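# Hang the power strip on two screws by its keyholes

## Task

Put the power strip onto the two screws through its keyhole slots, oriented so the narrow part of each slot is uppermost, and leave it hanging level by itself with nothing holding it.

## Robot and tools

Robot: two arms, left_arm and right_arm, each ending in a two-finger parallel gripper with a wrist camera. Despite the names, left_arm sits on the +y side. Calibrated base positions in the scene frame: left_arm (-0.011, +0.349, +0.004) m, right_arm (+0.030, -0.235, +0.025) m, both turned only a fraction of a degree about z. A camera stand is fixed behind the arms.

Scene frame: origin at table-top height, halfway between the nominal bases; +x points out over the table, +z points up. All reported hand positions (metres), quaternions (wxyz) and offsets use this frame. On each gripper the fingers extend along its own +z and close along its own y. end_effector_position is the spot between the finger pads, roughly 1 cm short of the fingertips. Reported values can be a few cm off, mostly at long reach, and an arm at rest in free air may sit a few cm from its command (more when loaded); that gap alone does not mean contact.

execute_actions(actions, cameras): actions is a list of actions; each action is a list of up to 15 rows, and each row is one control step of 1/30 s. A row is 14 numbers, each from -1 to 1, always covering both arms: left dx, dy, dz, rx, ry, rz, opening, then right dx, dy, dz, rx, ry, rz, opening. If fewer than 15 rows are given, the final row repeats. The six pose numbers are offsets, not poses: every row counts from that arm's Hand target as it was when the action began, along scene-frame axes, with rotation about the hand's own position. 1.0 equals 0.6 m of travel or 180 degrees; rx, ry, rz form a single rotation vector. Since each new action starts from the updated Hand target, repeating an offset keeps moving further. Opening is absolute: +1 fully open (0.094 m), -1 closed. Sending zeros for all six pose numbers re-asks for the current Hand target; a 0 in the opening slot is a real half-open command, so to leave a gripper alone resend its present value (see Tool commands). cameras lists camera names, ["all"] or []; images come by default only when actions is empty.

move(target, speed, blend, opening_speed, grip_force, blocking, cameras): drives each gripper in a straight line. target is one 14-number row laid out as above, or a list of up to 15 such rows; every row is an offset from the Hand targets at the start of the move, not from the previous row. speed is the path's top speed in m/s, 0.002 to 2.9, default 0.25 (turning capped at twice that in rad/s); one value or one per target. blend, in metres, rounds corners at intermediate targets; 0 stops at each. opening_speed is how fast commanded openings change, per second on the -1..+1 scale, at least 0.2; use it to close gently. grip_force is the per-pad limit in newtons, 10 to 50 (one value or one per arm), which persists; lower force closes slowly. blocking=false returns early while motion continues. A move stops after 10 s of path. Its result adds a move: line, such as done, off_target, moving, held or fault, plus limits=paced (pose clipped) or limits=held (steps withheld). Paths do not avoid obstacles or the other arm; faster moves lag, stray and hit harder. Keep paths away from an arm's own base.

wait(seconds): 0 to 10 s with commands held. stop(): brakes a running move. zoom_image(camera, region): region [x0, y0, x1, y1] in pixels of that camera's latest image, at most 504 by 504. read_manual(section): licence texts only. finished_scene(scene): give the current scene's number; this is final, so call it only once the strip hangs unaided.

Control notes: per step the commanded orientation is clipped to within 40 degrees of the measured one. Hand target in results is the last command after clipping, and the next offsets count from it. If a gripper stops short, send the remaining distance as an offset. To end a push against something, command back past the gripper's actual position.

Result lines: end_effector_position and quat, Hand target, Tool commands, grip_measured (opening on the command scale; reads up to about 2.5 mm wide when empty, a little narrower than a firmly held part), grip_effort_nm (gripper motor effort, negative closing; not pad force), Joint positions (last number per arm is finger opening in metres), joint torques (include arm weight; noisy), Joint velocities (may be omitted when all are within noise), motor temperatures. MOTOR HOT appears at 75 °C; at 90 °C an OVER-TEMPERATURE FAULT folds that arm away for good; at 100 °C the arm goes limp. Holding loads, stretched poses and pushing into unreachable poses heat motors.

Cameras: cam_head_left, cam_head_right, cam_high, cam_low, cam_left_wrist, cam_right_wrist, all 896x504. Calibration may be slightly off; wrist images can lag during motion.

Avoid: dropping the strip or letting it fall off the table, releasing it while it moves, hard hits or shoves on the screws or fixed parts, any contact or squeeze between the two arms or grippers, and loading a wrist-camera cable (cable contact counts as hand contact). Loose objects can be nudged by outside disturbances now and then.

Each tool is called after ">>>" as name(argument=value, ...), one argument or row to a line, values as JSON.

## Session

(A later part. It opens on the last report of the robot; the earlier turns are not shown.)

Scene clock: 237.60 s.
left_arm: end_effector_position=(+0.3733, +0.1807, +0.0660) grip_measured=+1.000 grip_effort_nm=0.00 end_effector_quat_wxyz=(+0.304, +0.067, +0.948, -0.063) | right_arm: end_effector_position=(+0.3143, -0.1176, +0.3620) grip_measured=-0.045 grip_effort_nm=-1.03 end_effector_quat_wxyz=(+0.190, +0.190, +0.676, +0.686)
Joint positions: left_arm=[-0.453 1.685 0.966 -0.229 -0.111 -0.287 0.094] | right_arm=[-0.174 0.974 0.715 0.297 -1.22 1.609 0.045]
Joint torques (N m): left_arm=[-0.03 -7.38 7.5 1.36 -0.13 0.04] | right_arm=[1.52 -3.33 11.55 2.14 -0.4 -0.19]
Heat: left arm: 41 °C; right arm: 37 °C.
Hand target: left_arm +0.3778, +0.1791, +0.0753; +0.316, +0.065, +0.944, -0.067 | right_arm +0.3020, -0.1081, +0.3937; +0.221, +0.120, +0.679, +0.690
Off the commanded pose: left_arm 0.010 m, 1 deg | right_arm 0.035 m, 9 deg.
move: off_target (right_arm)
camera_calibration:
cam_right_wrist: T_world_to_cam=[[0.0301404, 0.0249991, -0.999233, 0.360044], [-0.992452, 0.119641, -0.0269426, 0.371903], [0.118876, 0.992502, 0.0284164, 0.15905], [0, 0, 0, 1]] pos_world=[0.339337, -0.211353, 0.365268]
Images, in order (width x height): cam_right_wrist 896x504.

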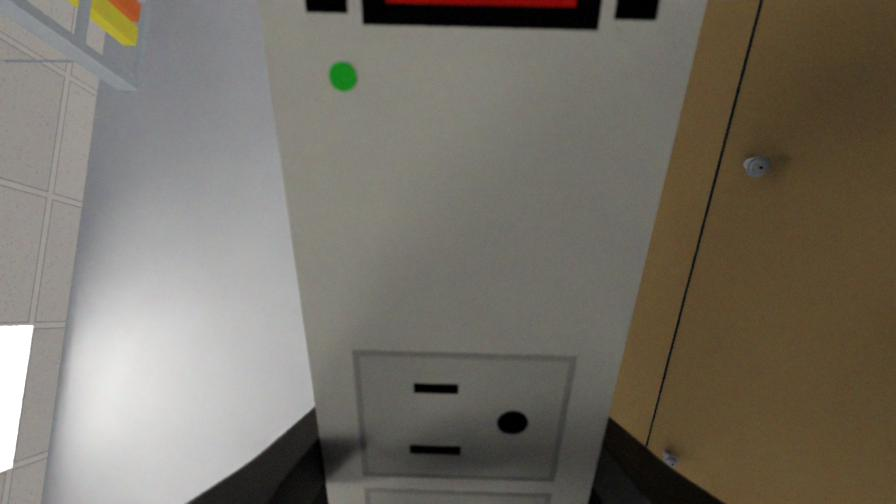

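>>> wait(
  seconds=0,
  cameras=["cam_high","cam_head_left","cam_head_right","cam_low","cam_right_wrist"],
)

>>> zoom_image(
  camera="cam_high",
  region=[280, 40, 420, 180],
)

>>> zoom_image(
  camera="cam_high",
  region=[410, 120, 560, 270],
)

>>> zoom_image(
  camera="cam_head_left",
  region=[340, 160, 500, 400],
)

>>> zoom_image(
  camera="cam_head_right",
  region=[310, 160, 510, 390],
)

Scene clock: 248.97 s.
left_arm: end_effector_position=(+0.3733, +0.1807, +0.0660) grip_measured=+1.000 grip_effort_nm=0.00 end_effector_quat_wxyz=(+0.304, +0.067, +0.948, -0.063) | right_arm: end_effector_position=(+0.3142, -0.1176, +0.3619) grip_measured=-0.045 grip_effort_nm=-1.03 end_effector_quat_wxyz=(+0.190, +0.190, +0.676, +0.686)
Joint positions: left_arm=[-0.453 1.685 0.966 -0.229 -0.111 -0.287 0.094] | right_arm=[-0.174 0.974 0.715 0.296 -1.221 1.609 0.045]
Joint torques (N m): left_arm=[-0.03 -7.35 7.49 1.36 -0.13 0.03] | right_arm=[1.47 -3.51 11.4 2.12 -0.42 -0.22]
Motor temperatures (°C): left_arm=[26 32 42 39 28 27 27] | right_arm=[29 30 41 39 26 25 25]
Heat: left arm: 42 °C; right arm: 41 °C.
Hand target: left_arm +0.3778, +0.1791, +0.0753; +0.316, +0.065, +0.944, -0.067 | right_arm +0.3020, -0.1081, +0.3937; +0.221, +0.120, +0.679, +0.690
Tool commands: left_gripper/opening=+1.0 right_gripper/opening=-0.4
Off the commanded pose: left_arm 0.010 m, 1 deg | right_arm 0.035 m, 9 deg.
camera_calibration:
cam_right_wrist: T_world_to_cam=[[0.0297343, 0.0250581, -0.999244, 0.360199], [-0.992512, 0.119227, -0.0265441, 0.371691], [0.118472, 0.992551, 0.0284157, 0.159199], [0, 0, 0, 1]] pos_world=[0.339337, -0.211354, 0.365269]
Images, in order (width x height): cam_head_left 896x504, cam_head_right 896x504, cam_high 896x504, cam_low 896x504, cam_right_wrist 896x504.

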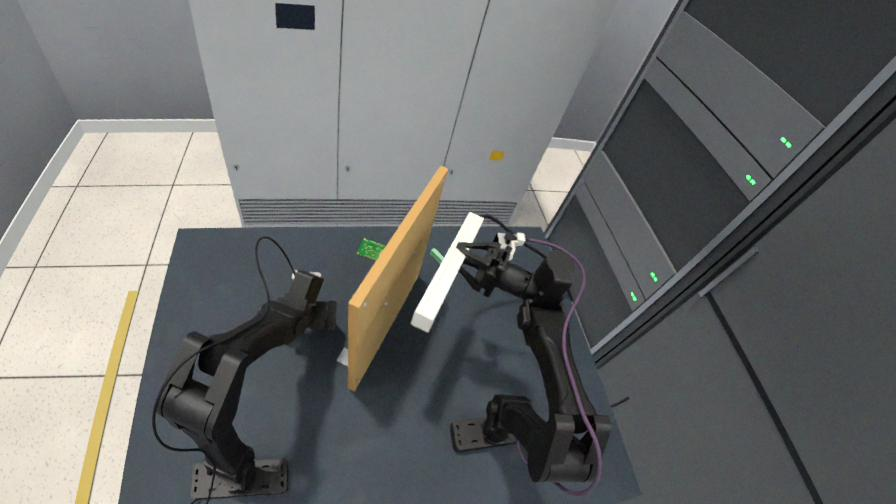

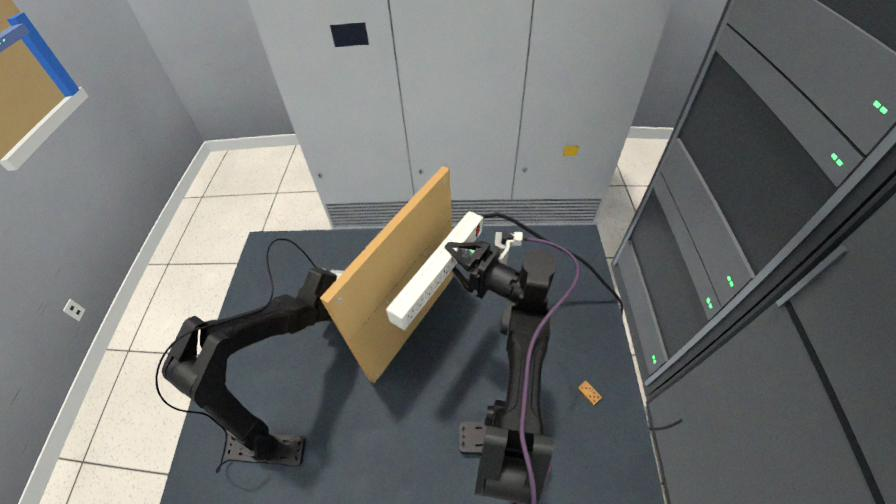

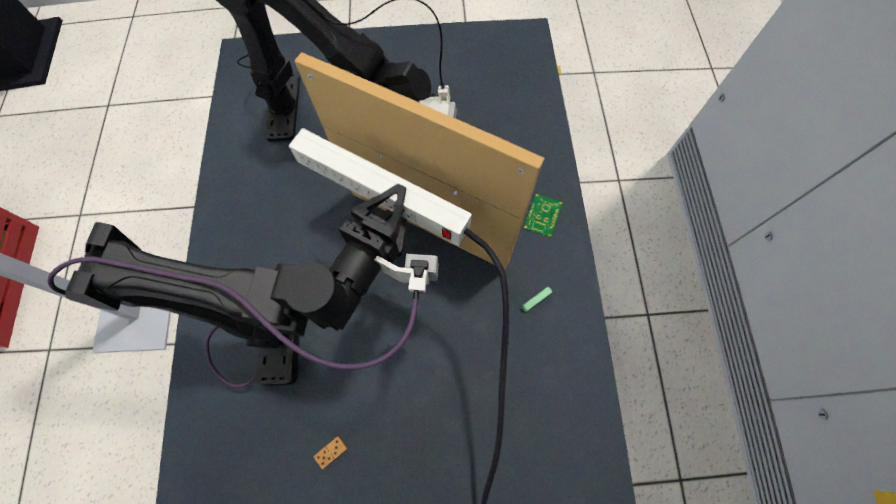

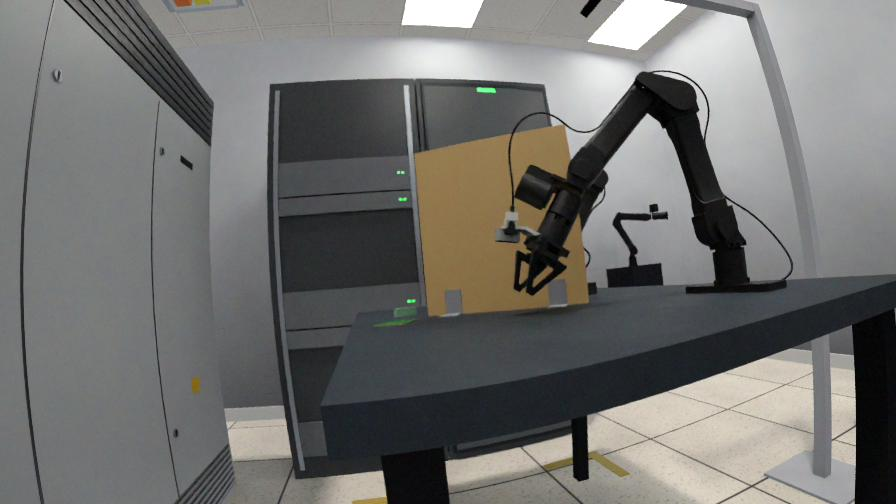

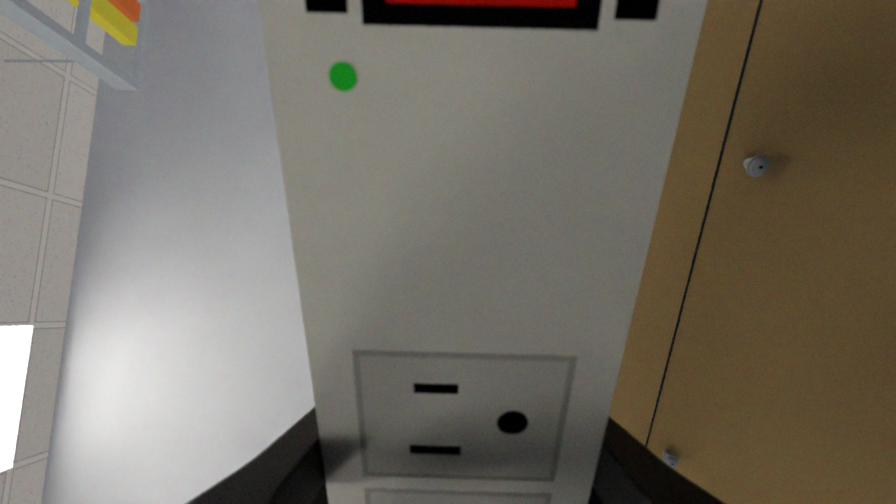

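Scaled by 3.600 from the camera's 896x504 image, which has a finer 1280x720 frame.

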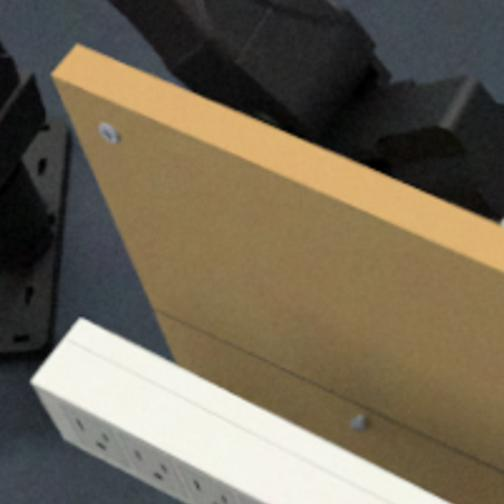

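Scaled by 3.360 from the camera's 896x504 image, which has a finer 1280x720 frame.

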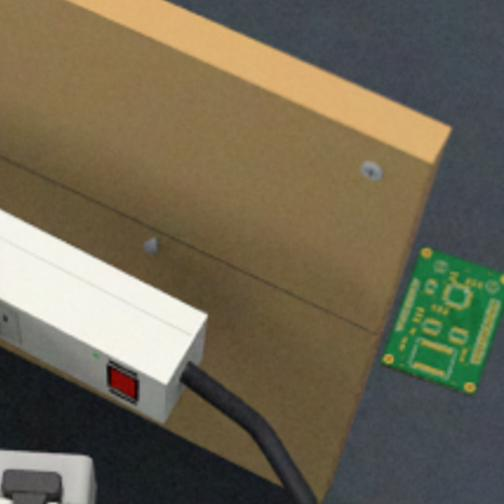

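Scaled by 2.100 from the camera's 896x504 image, which has a finer 1280x720 frame.

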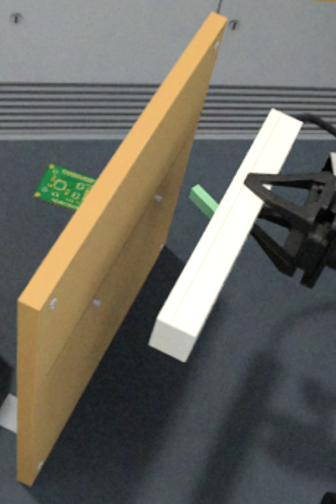

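Scaled by 2.191 from the camera's 896x504 image, which has a finer 1280x720 frame.

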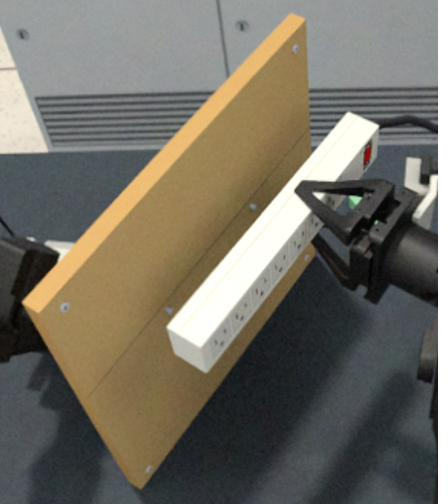

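>>> zoom_image(
  camera="cam_head_right",
  region=[320, 280, 420, 380],
)

>>> zoom_image(
  camera="cam_head_right",
  region=[400, 160, 500, 260],
)

>>> zoom_image(
  camera="cam_head_left",
  region=[340, 270, 450, 400],
)

>>> zoom_image(
  camera="cam_head_left",
  region=[400, 160, 500, 260],
)

Scaled by 5.040 from the camera's 896x504 image, which has a finer 1280x720 frame.

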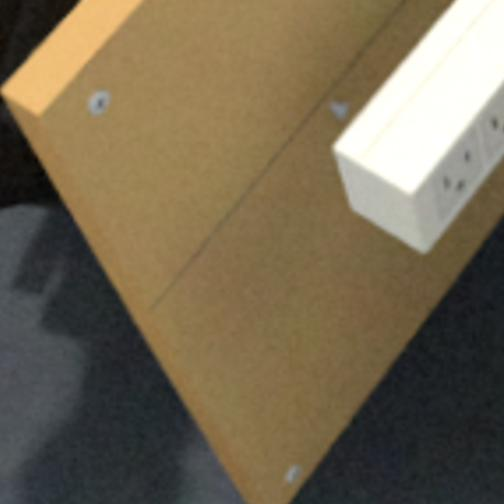

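Scaled by 5.040 from the camera's 896x504 image, which has a finer 1280x720 frame.

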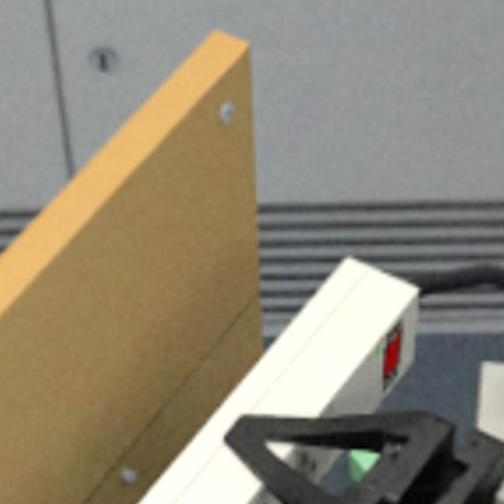

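Scaled by 3.877 from the camera's 896x504 image, which has a finer 1280x720 frame.

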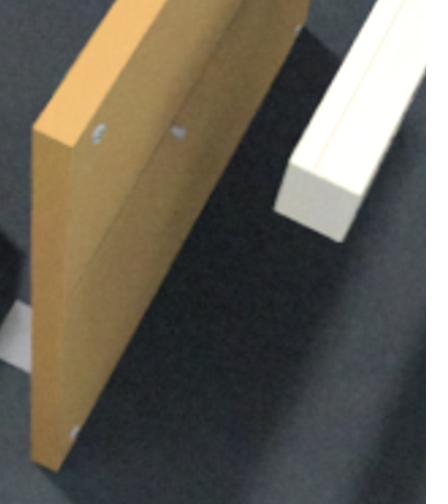

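Scaled by 5.040 from the camera's 896x504 image, which has a finer 1280x720 frame.

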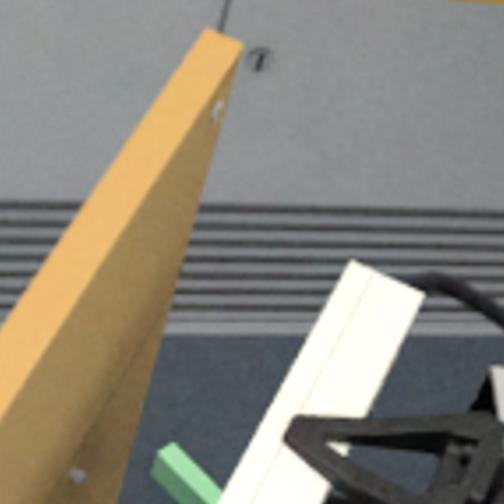

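>>> move(
  target=[0,0,0,0,0,0,1, 0.045,0.0793,-0.1912,-0.0072,-0.0012,0.0049,-0.4],
  speed=0.1,
  cameras=["cam_right_wrist","cam_high","cam_head_left","cam_head_right"],
)

Scene clock: 274.60 s.
left_arm: end_effector_position=(+0.3733, +0.1807, +0.0660) grip_measured=+1.000 grip_effort_nm=0.00 end_effector_quat_wxyz=(+0.304, +0.067, +0.948, -0.063) | right_arm: end_effector_position=(+0.3326, -0.0644, +0.2662) grip_measured=-0.045 grip_effort_nm=-1.03 end_effector_quat_wxyz=(+0.194, +0.149, +0.696, +0.675)
Joint positions: left_arm=[-0.453 1.685 0.966 -0.229 -0.111 -0.287 0.094] | right_arm=[0.07 1.204 0.471 0.707 -1.03 1.48 0.045]
Joint torques (N m): left_arm=[-0.03 -7.38 7.5 1.36 -0.13 0.03] | right_arm=[0.92 -3.56 6.2 2.53 -0.15 -0.14]
Heat: left arm: 42 °C; right arm: 43 °C.
Hand target: left_arm +0.3778, +0.1791, +0.0753; +0.316, +0.065, +0.944, -0.067 | right_arm +0.3290, -0.0605, +0.2791; +0.218, +0.111, +0.687, +0.684
Off the commanded pose: left_arm 0.010 m, 1 deg | right_arm 0.014 m, 5 deg.
move: off_target (right_arm)
camera_calibration:
cam_right_wrist: T_world_to_cam=[[0.0793926, -0.0303775, -0.99638, 0.24179], [-0.99473, 0.0626382, -0.0811708, 0.392668], [0.0648773, 0.997574, -0.0252444, 0.139405], [0, 0, 0, 1]] pos_world=[0.362358, -0.156318, 0.276308]
Images, in order (width x height): cam_head_left 896x504, cam_head_right 896x504, cam_high 896x504, cam_right_wrist 896x504.

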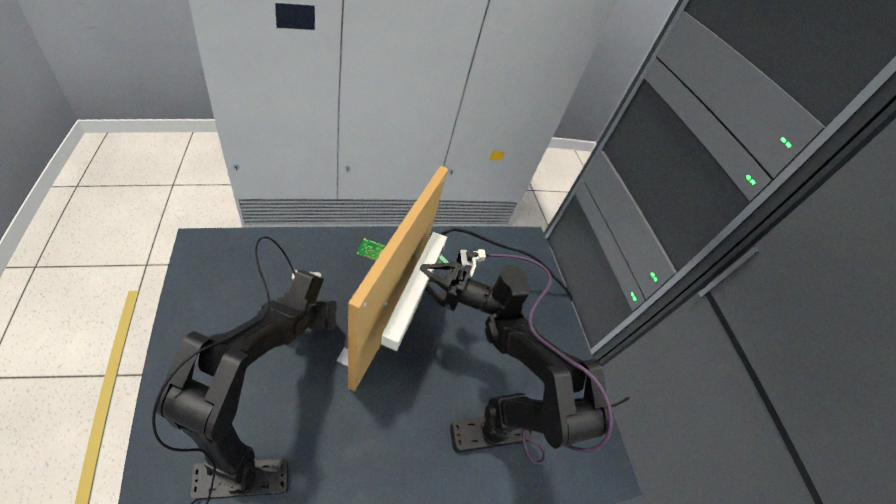

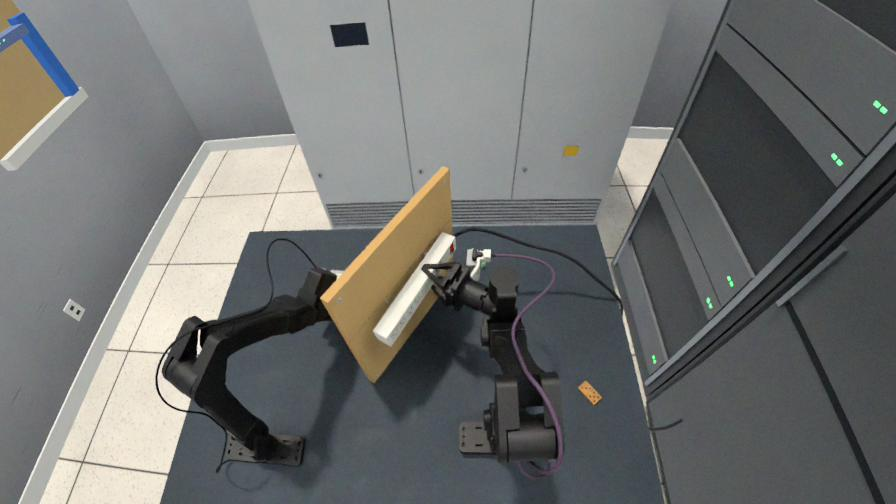

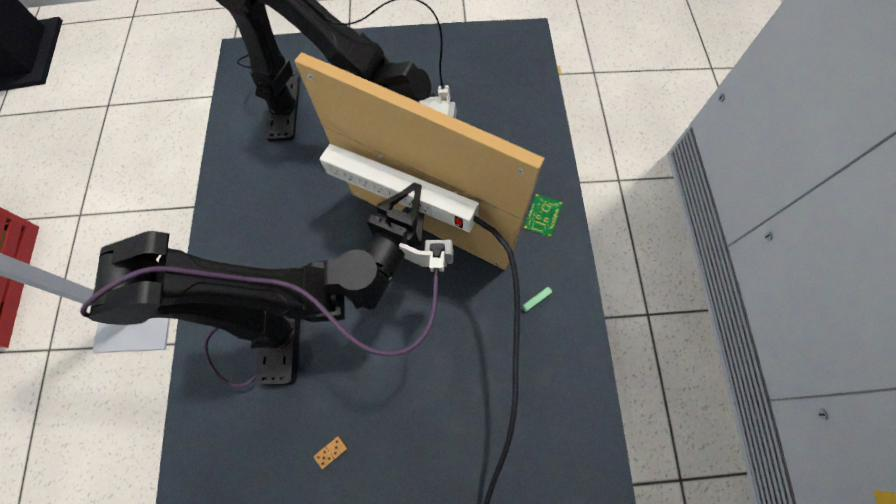

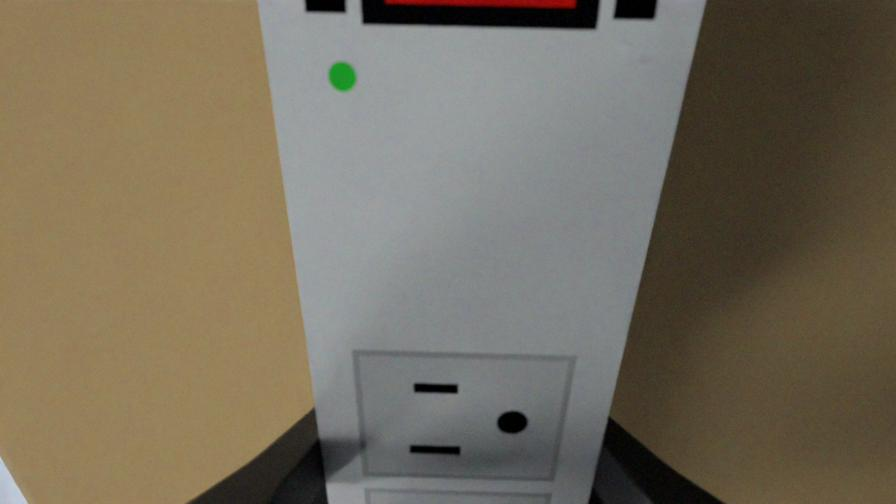

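>>> move(
  target=[0,0,0,0,0,0,1, 0.0212,0,-0.0177,0.0113,0.0147,-0.0122,-0.4],
  speed=0.06,
  cameras=["cam_head_left"],
)

Scene clock: 279.13 s.
left_arm: end_effector_position=(+0.3733, +0.1807, +0.0660) grip_measured=+1.000 grip_effort_nm=0.01 end_effector_quat_wxyz=(+0.304, +0.067, +0.948, -0.063) | right_arm: end_effector_position=(+0.3439, -0.0639, +0.2553) grip_measured=-0.045 grip_effort_nm=-1.03 end_effector_quat_wxyz=(+0.189, +0.177, +0.686, +0.680)
Joint positions: left_arm=[-0.453 1.685 0.966 -0.229 -0.111 -0.287 0.094] | right_arm=[0.083 1.278 0.451 0.82 -0.984 1.545 0.045]
Joint torques (N m): left_arm=[-0.03 -7.36 7.49 1.36 -0.13 0.03] | right_arm=[0.84 -3.99 6.05 2.53 -0.05 -0.11]
Heat: left arm: 42 °C; right arm: 42 °C.
Hand target: left_arm +0.3778, +0.1791, +0.0753; +0.316, +0.065, +0.944, -0.067 | right_arm +0.3417, -0.0604, +0.2684; +0.213, +0.144, +0.677, +0.689
Off the commanded pose: left_arm 0.010 m, 1 deg | right_arm 0.014 m, 5 deg.
move: off_target (right_arm)
Images, in order (width x height): cam_head_left 896x504.

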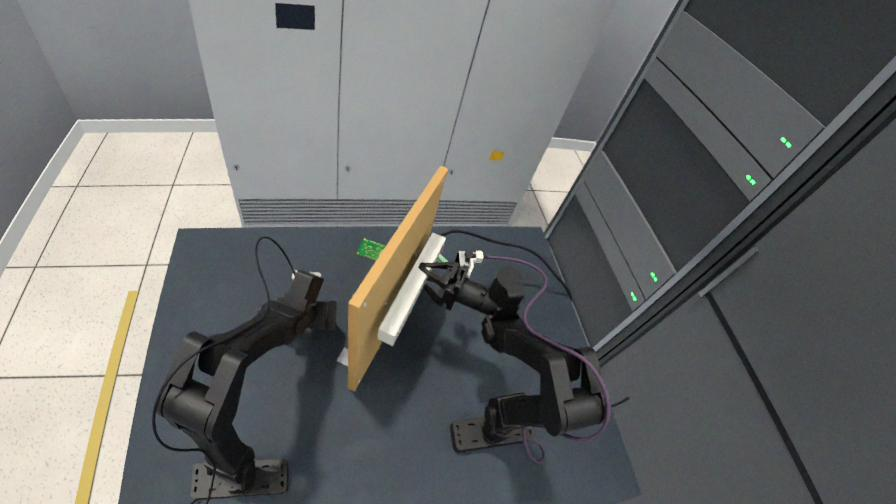

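>>> zoom_image(
  camera="cam_head_left",
  region=[360, 200, 480, 350],
)

Scaled by 3.360 from the camera's 896x504 image, which has a finer 1280x720 frame.

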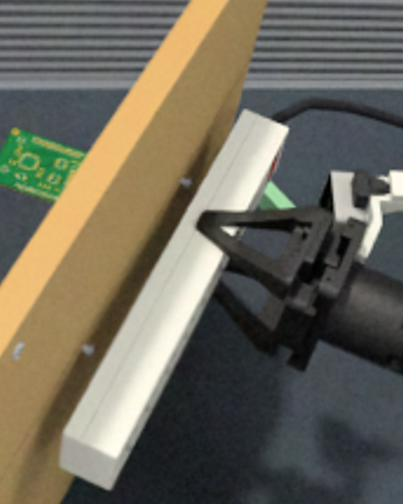

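>>> move(
  target=[0,0,0,0,0,0,1, 0.014,0.0192,0.0008,0.0011,0.0019,0,-0.4],
  speed=0.03,
  cameras=["cam_head_left","cam_head_right","cam_high"],
)

Scene clock: 281.60 s.
left_arm: end_effector_position=(+0.3733, +0.1807, +0.0660) grip_measured=+1.000 grip_effort_nm=0.01 end_effector_quat_wxyz=(+0.304, +0.067, +0.948, -0.063) | right_arm: end_effector_position=(+0.3465, -0.0532, +0.2443) grip_measured=-0.045 grip_effort_nm=-1.03 end_effector_quat_wxyz=(+0.176, +0.187, +0.690, +0.676)
Joint positions: left_arm=[-0.453 1.685 0.966 -0.229 -0.111 -0.287 0.094] | right_arm=[0.127 1.317 0.451 0.826 -0.944 1.549 0.045]
Joint torques (N m): left_arm=[-0.03 -7.38 7.5 1.36 -0.13 0.04] | right_arm=[1.14 -4 8.51 2.58 -0.03 -0.06]
Heat: left arm: 42 °C; right arm: 42 °C.
Hand target: left_arm +0.3778, +0.1791, +0.0753; +0.316, +0.065, +0.944, -0.067 | right_arm +0.3501, -0.0490, +0.2688; +0.211, +0.146, +0.677, +0.690
Off the commanded pose: left_arm 0.010 m, 1 deg | right_arm 0.025 m, 7 deg.
move: off_target (right_arm)
Images, in order (width x height): cam_head_left 896x504, cam_head_right 896x504, cam_high 896x504.

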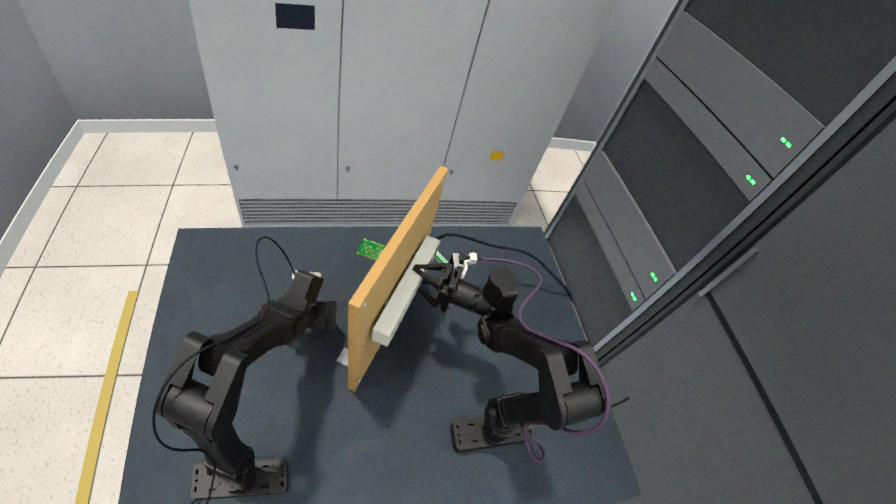

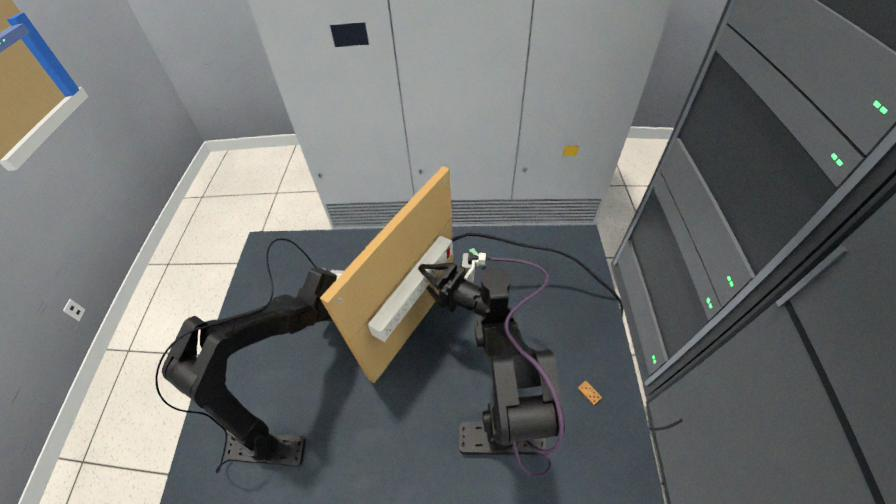

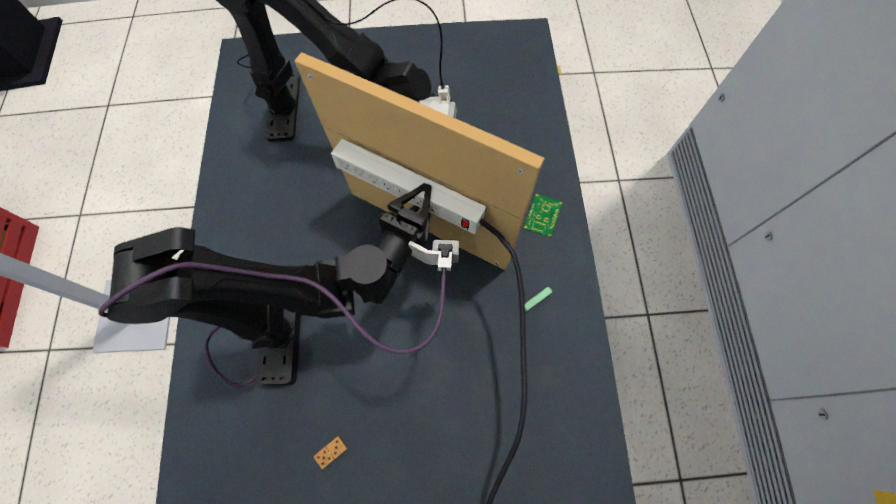

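>>> move(
  target=[0,0,0,0,0,0,1, 0.0035,0.0057,0.02,0,0,0,-0.4],
  speed=0.03,
  cameras=["cam_head_left"],
)

Scene clock: 285.10 s.
left_arm: end_effector_position=(+0.3733, +0.1807, +0.0660) grip_measured=+1.000 grip_effort_nm=0.00 end_effector_quat_wxyz=(+0.304, +0.067, +0.948, -0.063) | right_arm: end_effector_position=(+0.3467, -0.0526, +0.2446) grip_measured=-0.045 grip_effort_nm=-1.03 end_effector_quat_wxyz=(+0.173, +0.190, +0.691, +0.676)
Joint positions: left_arm=[-0.453 1.685 0.966 -0.229 -0.111 -0.287 0.094] | right_arm=[0.13 1.314 0.455 0.815 -0.941 1.552 0.045]
Joint torques (N m): left_arm=[-0.03 -7.36 7.49 1.36 -0.13 0.03] | right_arm=[1.91 -6.06 11.04 2.15 0.07 -0.03]
Heat: left arm: 42 °C; right arm: 42 °C.
Hand target: left_arm +0.3778, +0.1791, +0.0753; +0.316, +0.065, +0.944, -0.067 | right_arm +0.3521, -0.0455, +0.2809; +0.211, +0.146, +0.677, +0.690
Off the commanded pose: left_arm 0.010 m, 1 deg | right_arm 0.037 m, 7 deg.
move: off_target (right_arm)
Images, in order (width x height): cam_head_left 896x504.

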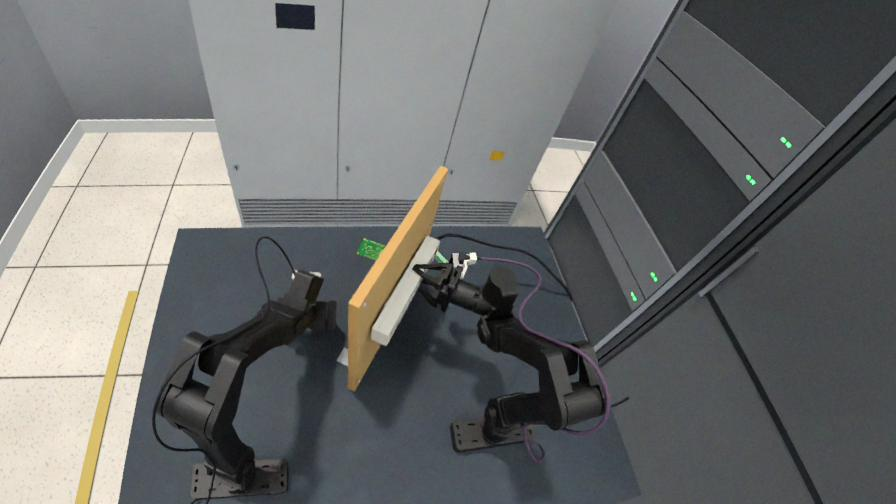

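>>> move(
  target=[0,0,0,0,0,0,1, -0.0048,-0.0223,0.008,0,0,0,-0.4],
  speed=0.04,
)

Scene clock: 287.83 s.
left_arm: end_effector_position=(+0.3733, +0.1807, +0.0660) grip_measured=+1.000 grip_effort_nm=0.00 end_effector_quat_wxyz=(+0.304, +0.067, +0.948, -0.063) | right_arm: end_effector_position=(+0.3499, -0.0604, +0.2509) grip_measured=-0.045 grip_effort_nm=-1.03 end_effector_quat_wxyz=(+0.177, +0.195, +0.689, +0.676)
Joint positions: left_arm=[-0.453 1.685 0.966 -0.229 -0.111 -0.287 0.094] | right_arm=[0.101 1.297 0.472 0.783 -0.959 1.555 0.045]
Joint torques (N m): left_arm=[-0.03 -7.36 7.5 1.36 -0.13 0.03] | right_arm=[-0.27 -6.91 10.03 2.18 -0.25 -0.03]
Heat: left arm: 42 °C; right arm: 41 °C.
Hand target: left_arm +0.3778, +0.1791, +0.0753; +0.316, +0.065, +0.944, -0.067 | right_arm +0.3493, -0.0589, +0.2857; +0.211, +0.146, +0.677, +0.690
Off the commanded pose: left_arm 0.010 m, 1 deg | right_arm 0.035 m, 7 deg.
move: off_target (right_arm)

>>> move(
  target=[0,0,0,0,0,0,1, 0.0022,0.0103,0.0085,0.0013,-0.0121,0,-0.4],
  speed=0.03,
)

Scene clock: 289.83 s.
left_arm: end_effector_position=(+0.3733, +0.1807, +0.0660) grip_measured=+1.000 grip_effort_nm=0.01 end_effector_quat_wxyz=(+0.304, +0.067, +0.948, -0.063) | right_arm: end_effector_position=(+0.3486, -0.0569, +0.2519) grip_measured=-0.045 grip_effort_nm=-1.03 end_effector_quat_wxyz=(+0.177, +0.190, +0.689, +0.677)
Joint positions: left_arm=[-0.453 1.685 0.966 -0.229 -0.111 -0.287 0.094] | right_arm=[0.113 1.297 0.472 0.789 -0.952 1.555 0.045]
Joint torques (N m): left_arm=[-0.03 -7.36 7.49 1.36 -0.13 0.04] | right_arm=[0.87 -6.17 9.96 2.53 -0.1 -0.08]
Heat: left arm: 42 °C; right arm: 41 °C.
Hand target: left_arm +0.3778, +0.1791, +0.0753; +0.316, +0.065, +0.944, -0.067 | right_arm +0.3506, -0.0526, +0.2908; +0.223, +0.133, +0.671, +0.694
Off the commanded pose: left_arm 0.010 m, 1 deg | right_arm 0.039 m, 9 deg.
move: off_target (right_arm)

>>> move(
  target=[0,0,0,0,0,0,1, 0.0065,0.0077,0.0133,0.0009,-0.0095,0.0001,-0.4],
  speed=0.03,
)

Scene clock: 291.33 s.
left_arm: end_effector_position=(+0.3733, +0.1807, +0.0660) grip_measured=+1.000 grip_effort_nm=0.00 end_effector_quat_wxyz=(+0.304, +0.067, +0.948, -0.063) | right_arm: end_effector_position=(+0.3510, -0.0541, +0.2593) grip_measured=-0.045 grip_effort_nm=-1.03 end_effector_quat_wxyz=(+0.185, +0.183, +0.686, +0.679)
Joint positions: left_arm=[-0.453 1.685 0.966 -0.229 -0.111 -0.287 0.094] | right_arm=[0.125 1.297 0.488 0.795 -0.938 1.555 0.045]
Joint torques (N m): left_arm=[-0.03 -7.38 7.5 1.36 -0.13 0.03] | right_arm=[1.32 -5.12 10.55 2.63 -0.08 -0.13]
Heat: left arm: 42 °C; right arm: 41 °C.
Hand target: left_arm +0.3778, +0.1791, +0.0753; +0.316, +0.065, +0.944, -0.067 | right_arm +0.3546, -0.0481, +0.2988; +0.233, +0.123, +0.667, +0.697
Off the commanded pose: left_arm 0.010 m, 1 deg | right_arm 0.040 m, 9 deg.
move: off_target (right_arm)

>>> move(
  target=[0,0,0,0,0,0,1, 0.007,0.0113,-0.0133,0,0,0,-0.4],
  speed=0.03,
  cameras=["cam_head_left","cam_head_right","cam_high"],
)

Scene clock: 293.47 s.
left_arm: end_effector_position=(+0.3733, +0.1807, +0.0660) grip_measured=+1.000 grip_effort_nm=0.00 end_effector_quat_wxyz=(+0.304, +0.067, +0.948, -0.063) | right_arm: end_effector_position=(+0.3515, -0.0536, +0.2593) grip_measured=-0.045 grip_effort_nm=-1.03 end_effector_quat_wxyz=(+0.185, +0.181, +0.685, +0.681)
Joint positions: left_arm=[-0.453 1.685 0.966 -0.229 -0.111 -0.287 0.094] | right_arm=[0.125 1.307 0.488 0.812 -0.942 1.558 0.045]
Joint torques (N m): left_arm=[-0.03 -7.36 7.5 1.36 -0.13 0.03] | right_arm=[3.48 -2.77 10.25 2.85 0.21 -0.24]
Heat: left arm: 42 °C; right arm: 41 °C.
Hand target: left_arm +0.3778, +0.1791, +0.0753; +0.316, +0.065, +0.944, -0.067 | right_arm +0.3587, -0.0413, +0.2908; +0.233, +0.123, +0.667, +0.697
Off the commanded pose: left_arm 0.010 m, 1 deg | right_arm 0.035 m, 9 deg.
move: off_target (right_arm)
Images, in order (width x height): cam_head_left 896x504, cam_head_right 896x504, cam_high 896x504.

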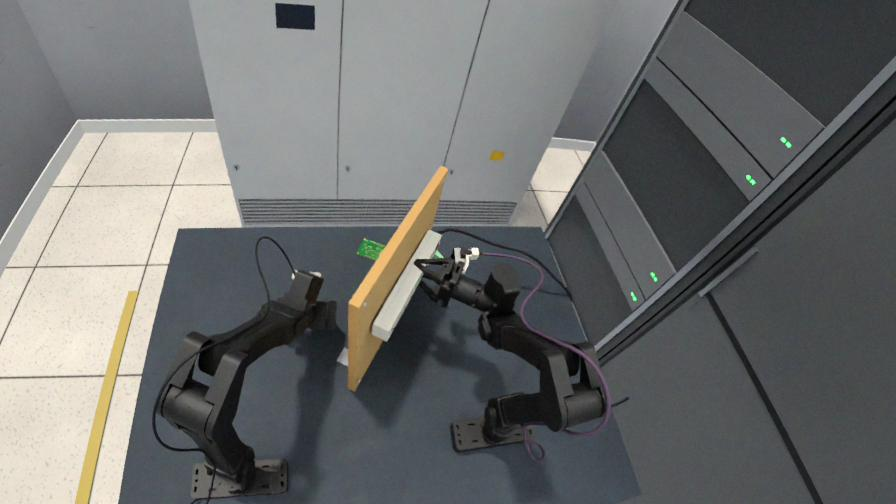

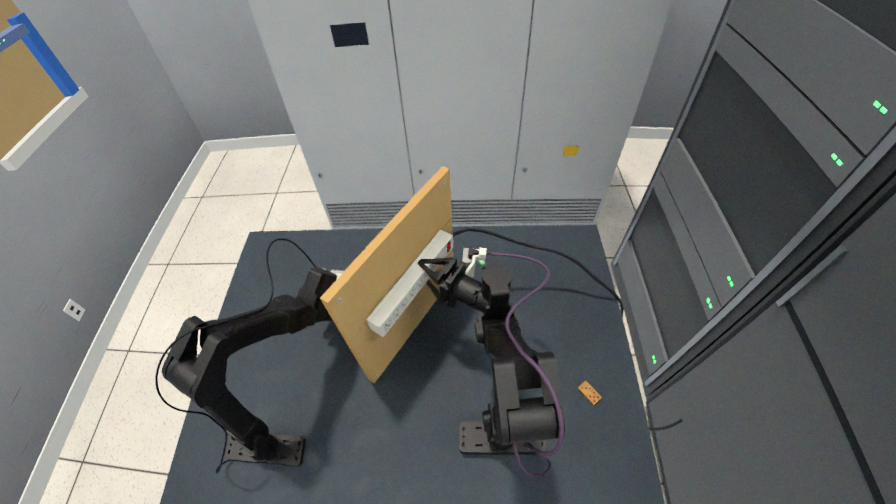

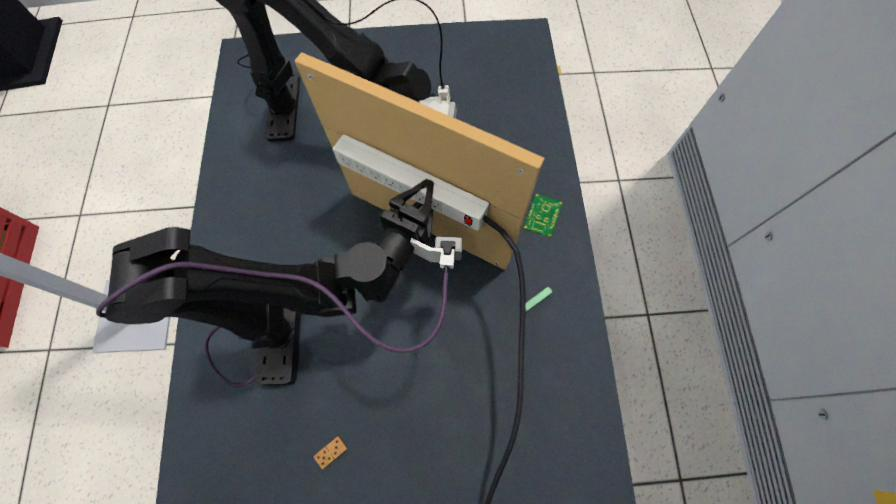

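>>> move(
  target=[0,0,0,0,0,0,1, -0.0026,-0.0043,-0.02,0,0,0,-0.4],
  speed=0.03,
)

Scene clock: 295.37 s.
left_arm: end_effector_position=(+0.3733, +0.1807, +0.0660) grip_measured=+1.000 grip_effort_nm=0.00 end_effector_quat_wxyz=(+0.304, +0.067, +0.948, -0.063) | right_arm: end_effector_position=(+0.3527, -0.0536, +0.2584) grip_measured=-0.045 grip_effort_nm=-1.03 end_effector_quat_wxyz=(+0.187, +0.172, +0.681, +0.687)
Joint positions: left_arm=[-0.453 1.685 0.966 -0.229 -0.111 -0.287 0.094] | right_arm=[0.12 1.338 0.482 0.879 -0.957 1.571 0.045]
Joint torques (N m): left_arm=[-0.03 -7.36 7.5 1.36 -0.13 0.03] | right_arm=[3.12 -2.73 7.97 2.7 0.33 -0.38]
Heat: left arm: 42 °C; right arm: 41 °C.
Hand target: left_arm +0.3778, +0.1791, +0.0753; +0.316, +0.065, +0.944, -0.067 | right_arm +0.3571, -0.0438, +0.2788; +0.233, +0.123, +0.667, +0.697
Off the commanded pose: left_arm 0.010 m, 1 deg | right_arm 0.023 m, 8 deg.
move: off_target (right_arm)

>>> move(
  target=[0,0,0,0,0,0,1, -0.003,-0.0025,-0.011,-0.0036,0.0046,-0.0051,-0.4],
  speed=0.03,
)

Scene clock: 299.23 s.
left_arm: end_effector_position=(+0.3733, +0.1807, +0.0660) grip_measured=+1.000 grip_effort_nm=0.00 end_effector_quat_wxyz=(+0.304, +0.067, +0.948, -0.063) | right_arm: end_effector_position=(+0.3526, -0.0538, +0.2575) grip_measured=-0.045 grip_effort_nm=-1.03 end_effector_quat_wxyz=(+0.192, +0.170, +0.681, +0.686)
Joint positions: left_arm=[-0.453 1.685 0.966 -0.229 -0.111 -0.287 0.094] | right_arm=[0.122 1.338 0.476 0.886 -0.951 1.561 0.045]
Joint torques (N m): left_arm=[-0.03 -7.36 7.49 1.36 -0.13 0.03] | right_arm=[2.99 -3.7 6.98 2.45 0.36 -0.43]
Heat: left arm: 42 °C; right arm: 42 °C.
Hand target: left_arm +0.3778, +0.1791, +0.0753; +0.316, +0.065, +0.944, -0.067 | right_arm +0.3554, -0.0454, +0.2722; +0.235, +0.132, +0.671, +0.690
Off the commanded pose: left_arm 0.010 m, 1 deg | right_arm 0.017 m, 7 deg.
move: off_target (right_arm)

>>> move(
  target=[0,0,0,0,0,0,1, -0.0035,-0.0035,-0.016,0.0028,0.0048,0,-0.4],
  speed=0.03,
)

Scene clock: 301.27 s.
left_arm: end_effector_position=(+0.3733, +0.1807, +0.0660) grip_measured=+1.000 grip_effort_nm=0.00 end_effector_quat_wxyz=(+0.304, +0.067, +0.948, -0.063) | right_arm: end_effector_position=(+0.3524, -0.0540, +0.2568) grip_measured=-0.045 grip_effort_nm=-1.03 end_effector_quat_wxyz=(+0.197, +0.169, +0.674, +0.692)
Joint positions: left_arm=[-0.453 1.685 0.966 -0.229 -0.111 -0.287 0.094] | right_arm=[0.123 1.358 0.457 0.96 -0.943 1.587 0.045]
Joint torques (N m): left_arm=[-0.02 -7.36 7.5 1.36 -0.13 0.04] | right_arm=[2.61 -2.91 5.97 2.26 0.26 -0.48]
Heat: left arm: 42 °C; right arm: 41 °C.
Hand target: left_arm +0.3778, +0.1791, +0.0753; +0.316, +0.065, +0.944, -0.067 | right_arm +0.3533, -0.0475, +0.2627; +0.229, +0.138, +0.670, +0.692
Off the commanded pose: left_arm 0.010 m, 1 deg | right_arm 0.009 m, 5 deg.
move: off_target (right_arm)

>>> move(
  target=[0,0,0,0,0,0,1, 0.007,0.0114,0,0,0.002,0,-0.4],
  speed=0.03,
)

Scene clock: 303.70 s.
left_arm: end_effector_position=(+0.3733, +0.1807, +0.0660) grip_measured=+1.000 grip_effort_nm=0.00 end_effector_quat_wxyz=(+0.304, +0.067, +0.948, -0.063) | right_arm: end_effector_position=(+0.3527, -0.0536, +0.2568) grip_measured=-0.045 grip_effort_nm=-1.03 end_effector_quat_wxyz=(+0.197, +0.169, +0.673, +0.693)
Joint positions: left_arm=[-0.453 1.685 0.966 -0.229 -0.111 -0.287 0.094] | right_arm=[0.125 1.364 0.457 0.969 -0.943 1.59 0.045]
Joint torques (N m): left_arm=[-0.02 -7.38 7.5 1.36 -0.13 0.03] | right_arm=[4.75 -1.95 7.27 2.18 0.48 -0.51]
Heat: left arm: 42 °C; right arm: 41 °C.
Hand target: left_arm +0.3778, +0.1791, +0.0753; +0.316, +0.065, +0.944, -0.067 | right_arm +0.3574, -0.0406, +0.2627; +0.227, +0.140, +0.671, +0.692
Off the commanded pose: left_arm 0.010 m, 1 deg | right_arm 0.015 m, 5 deg.
move: off_target (right_arm)


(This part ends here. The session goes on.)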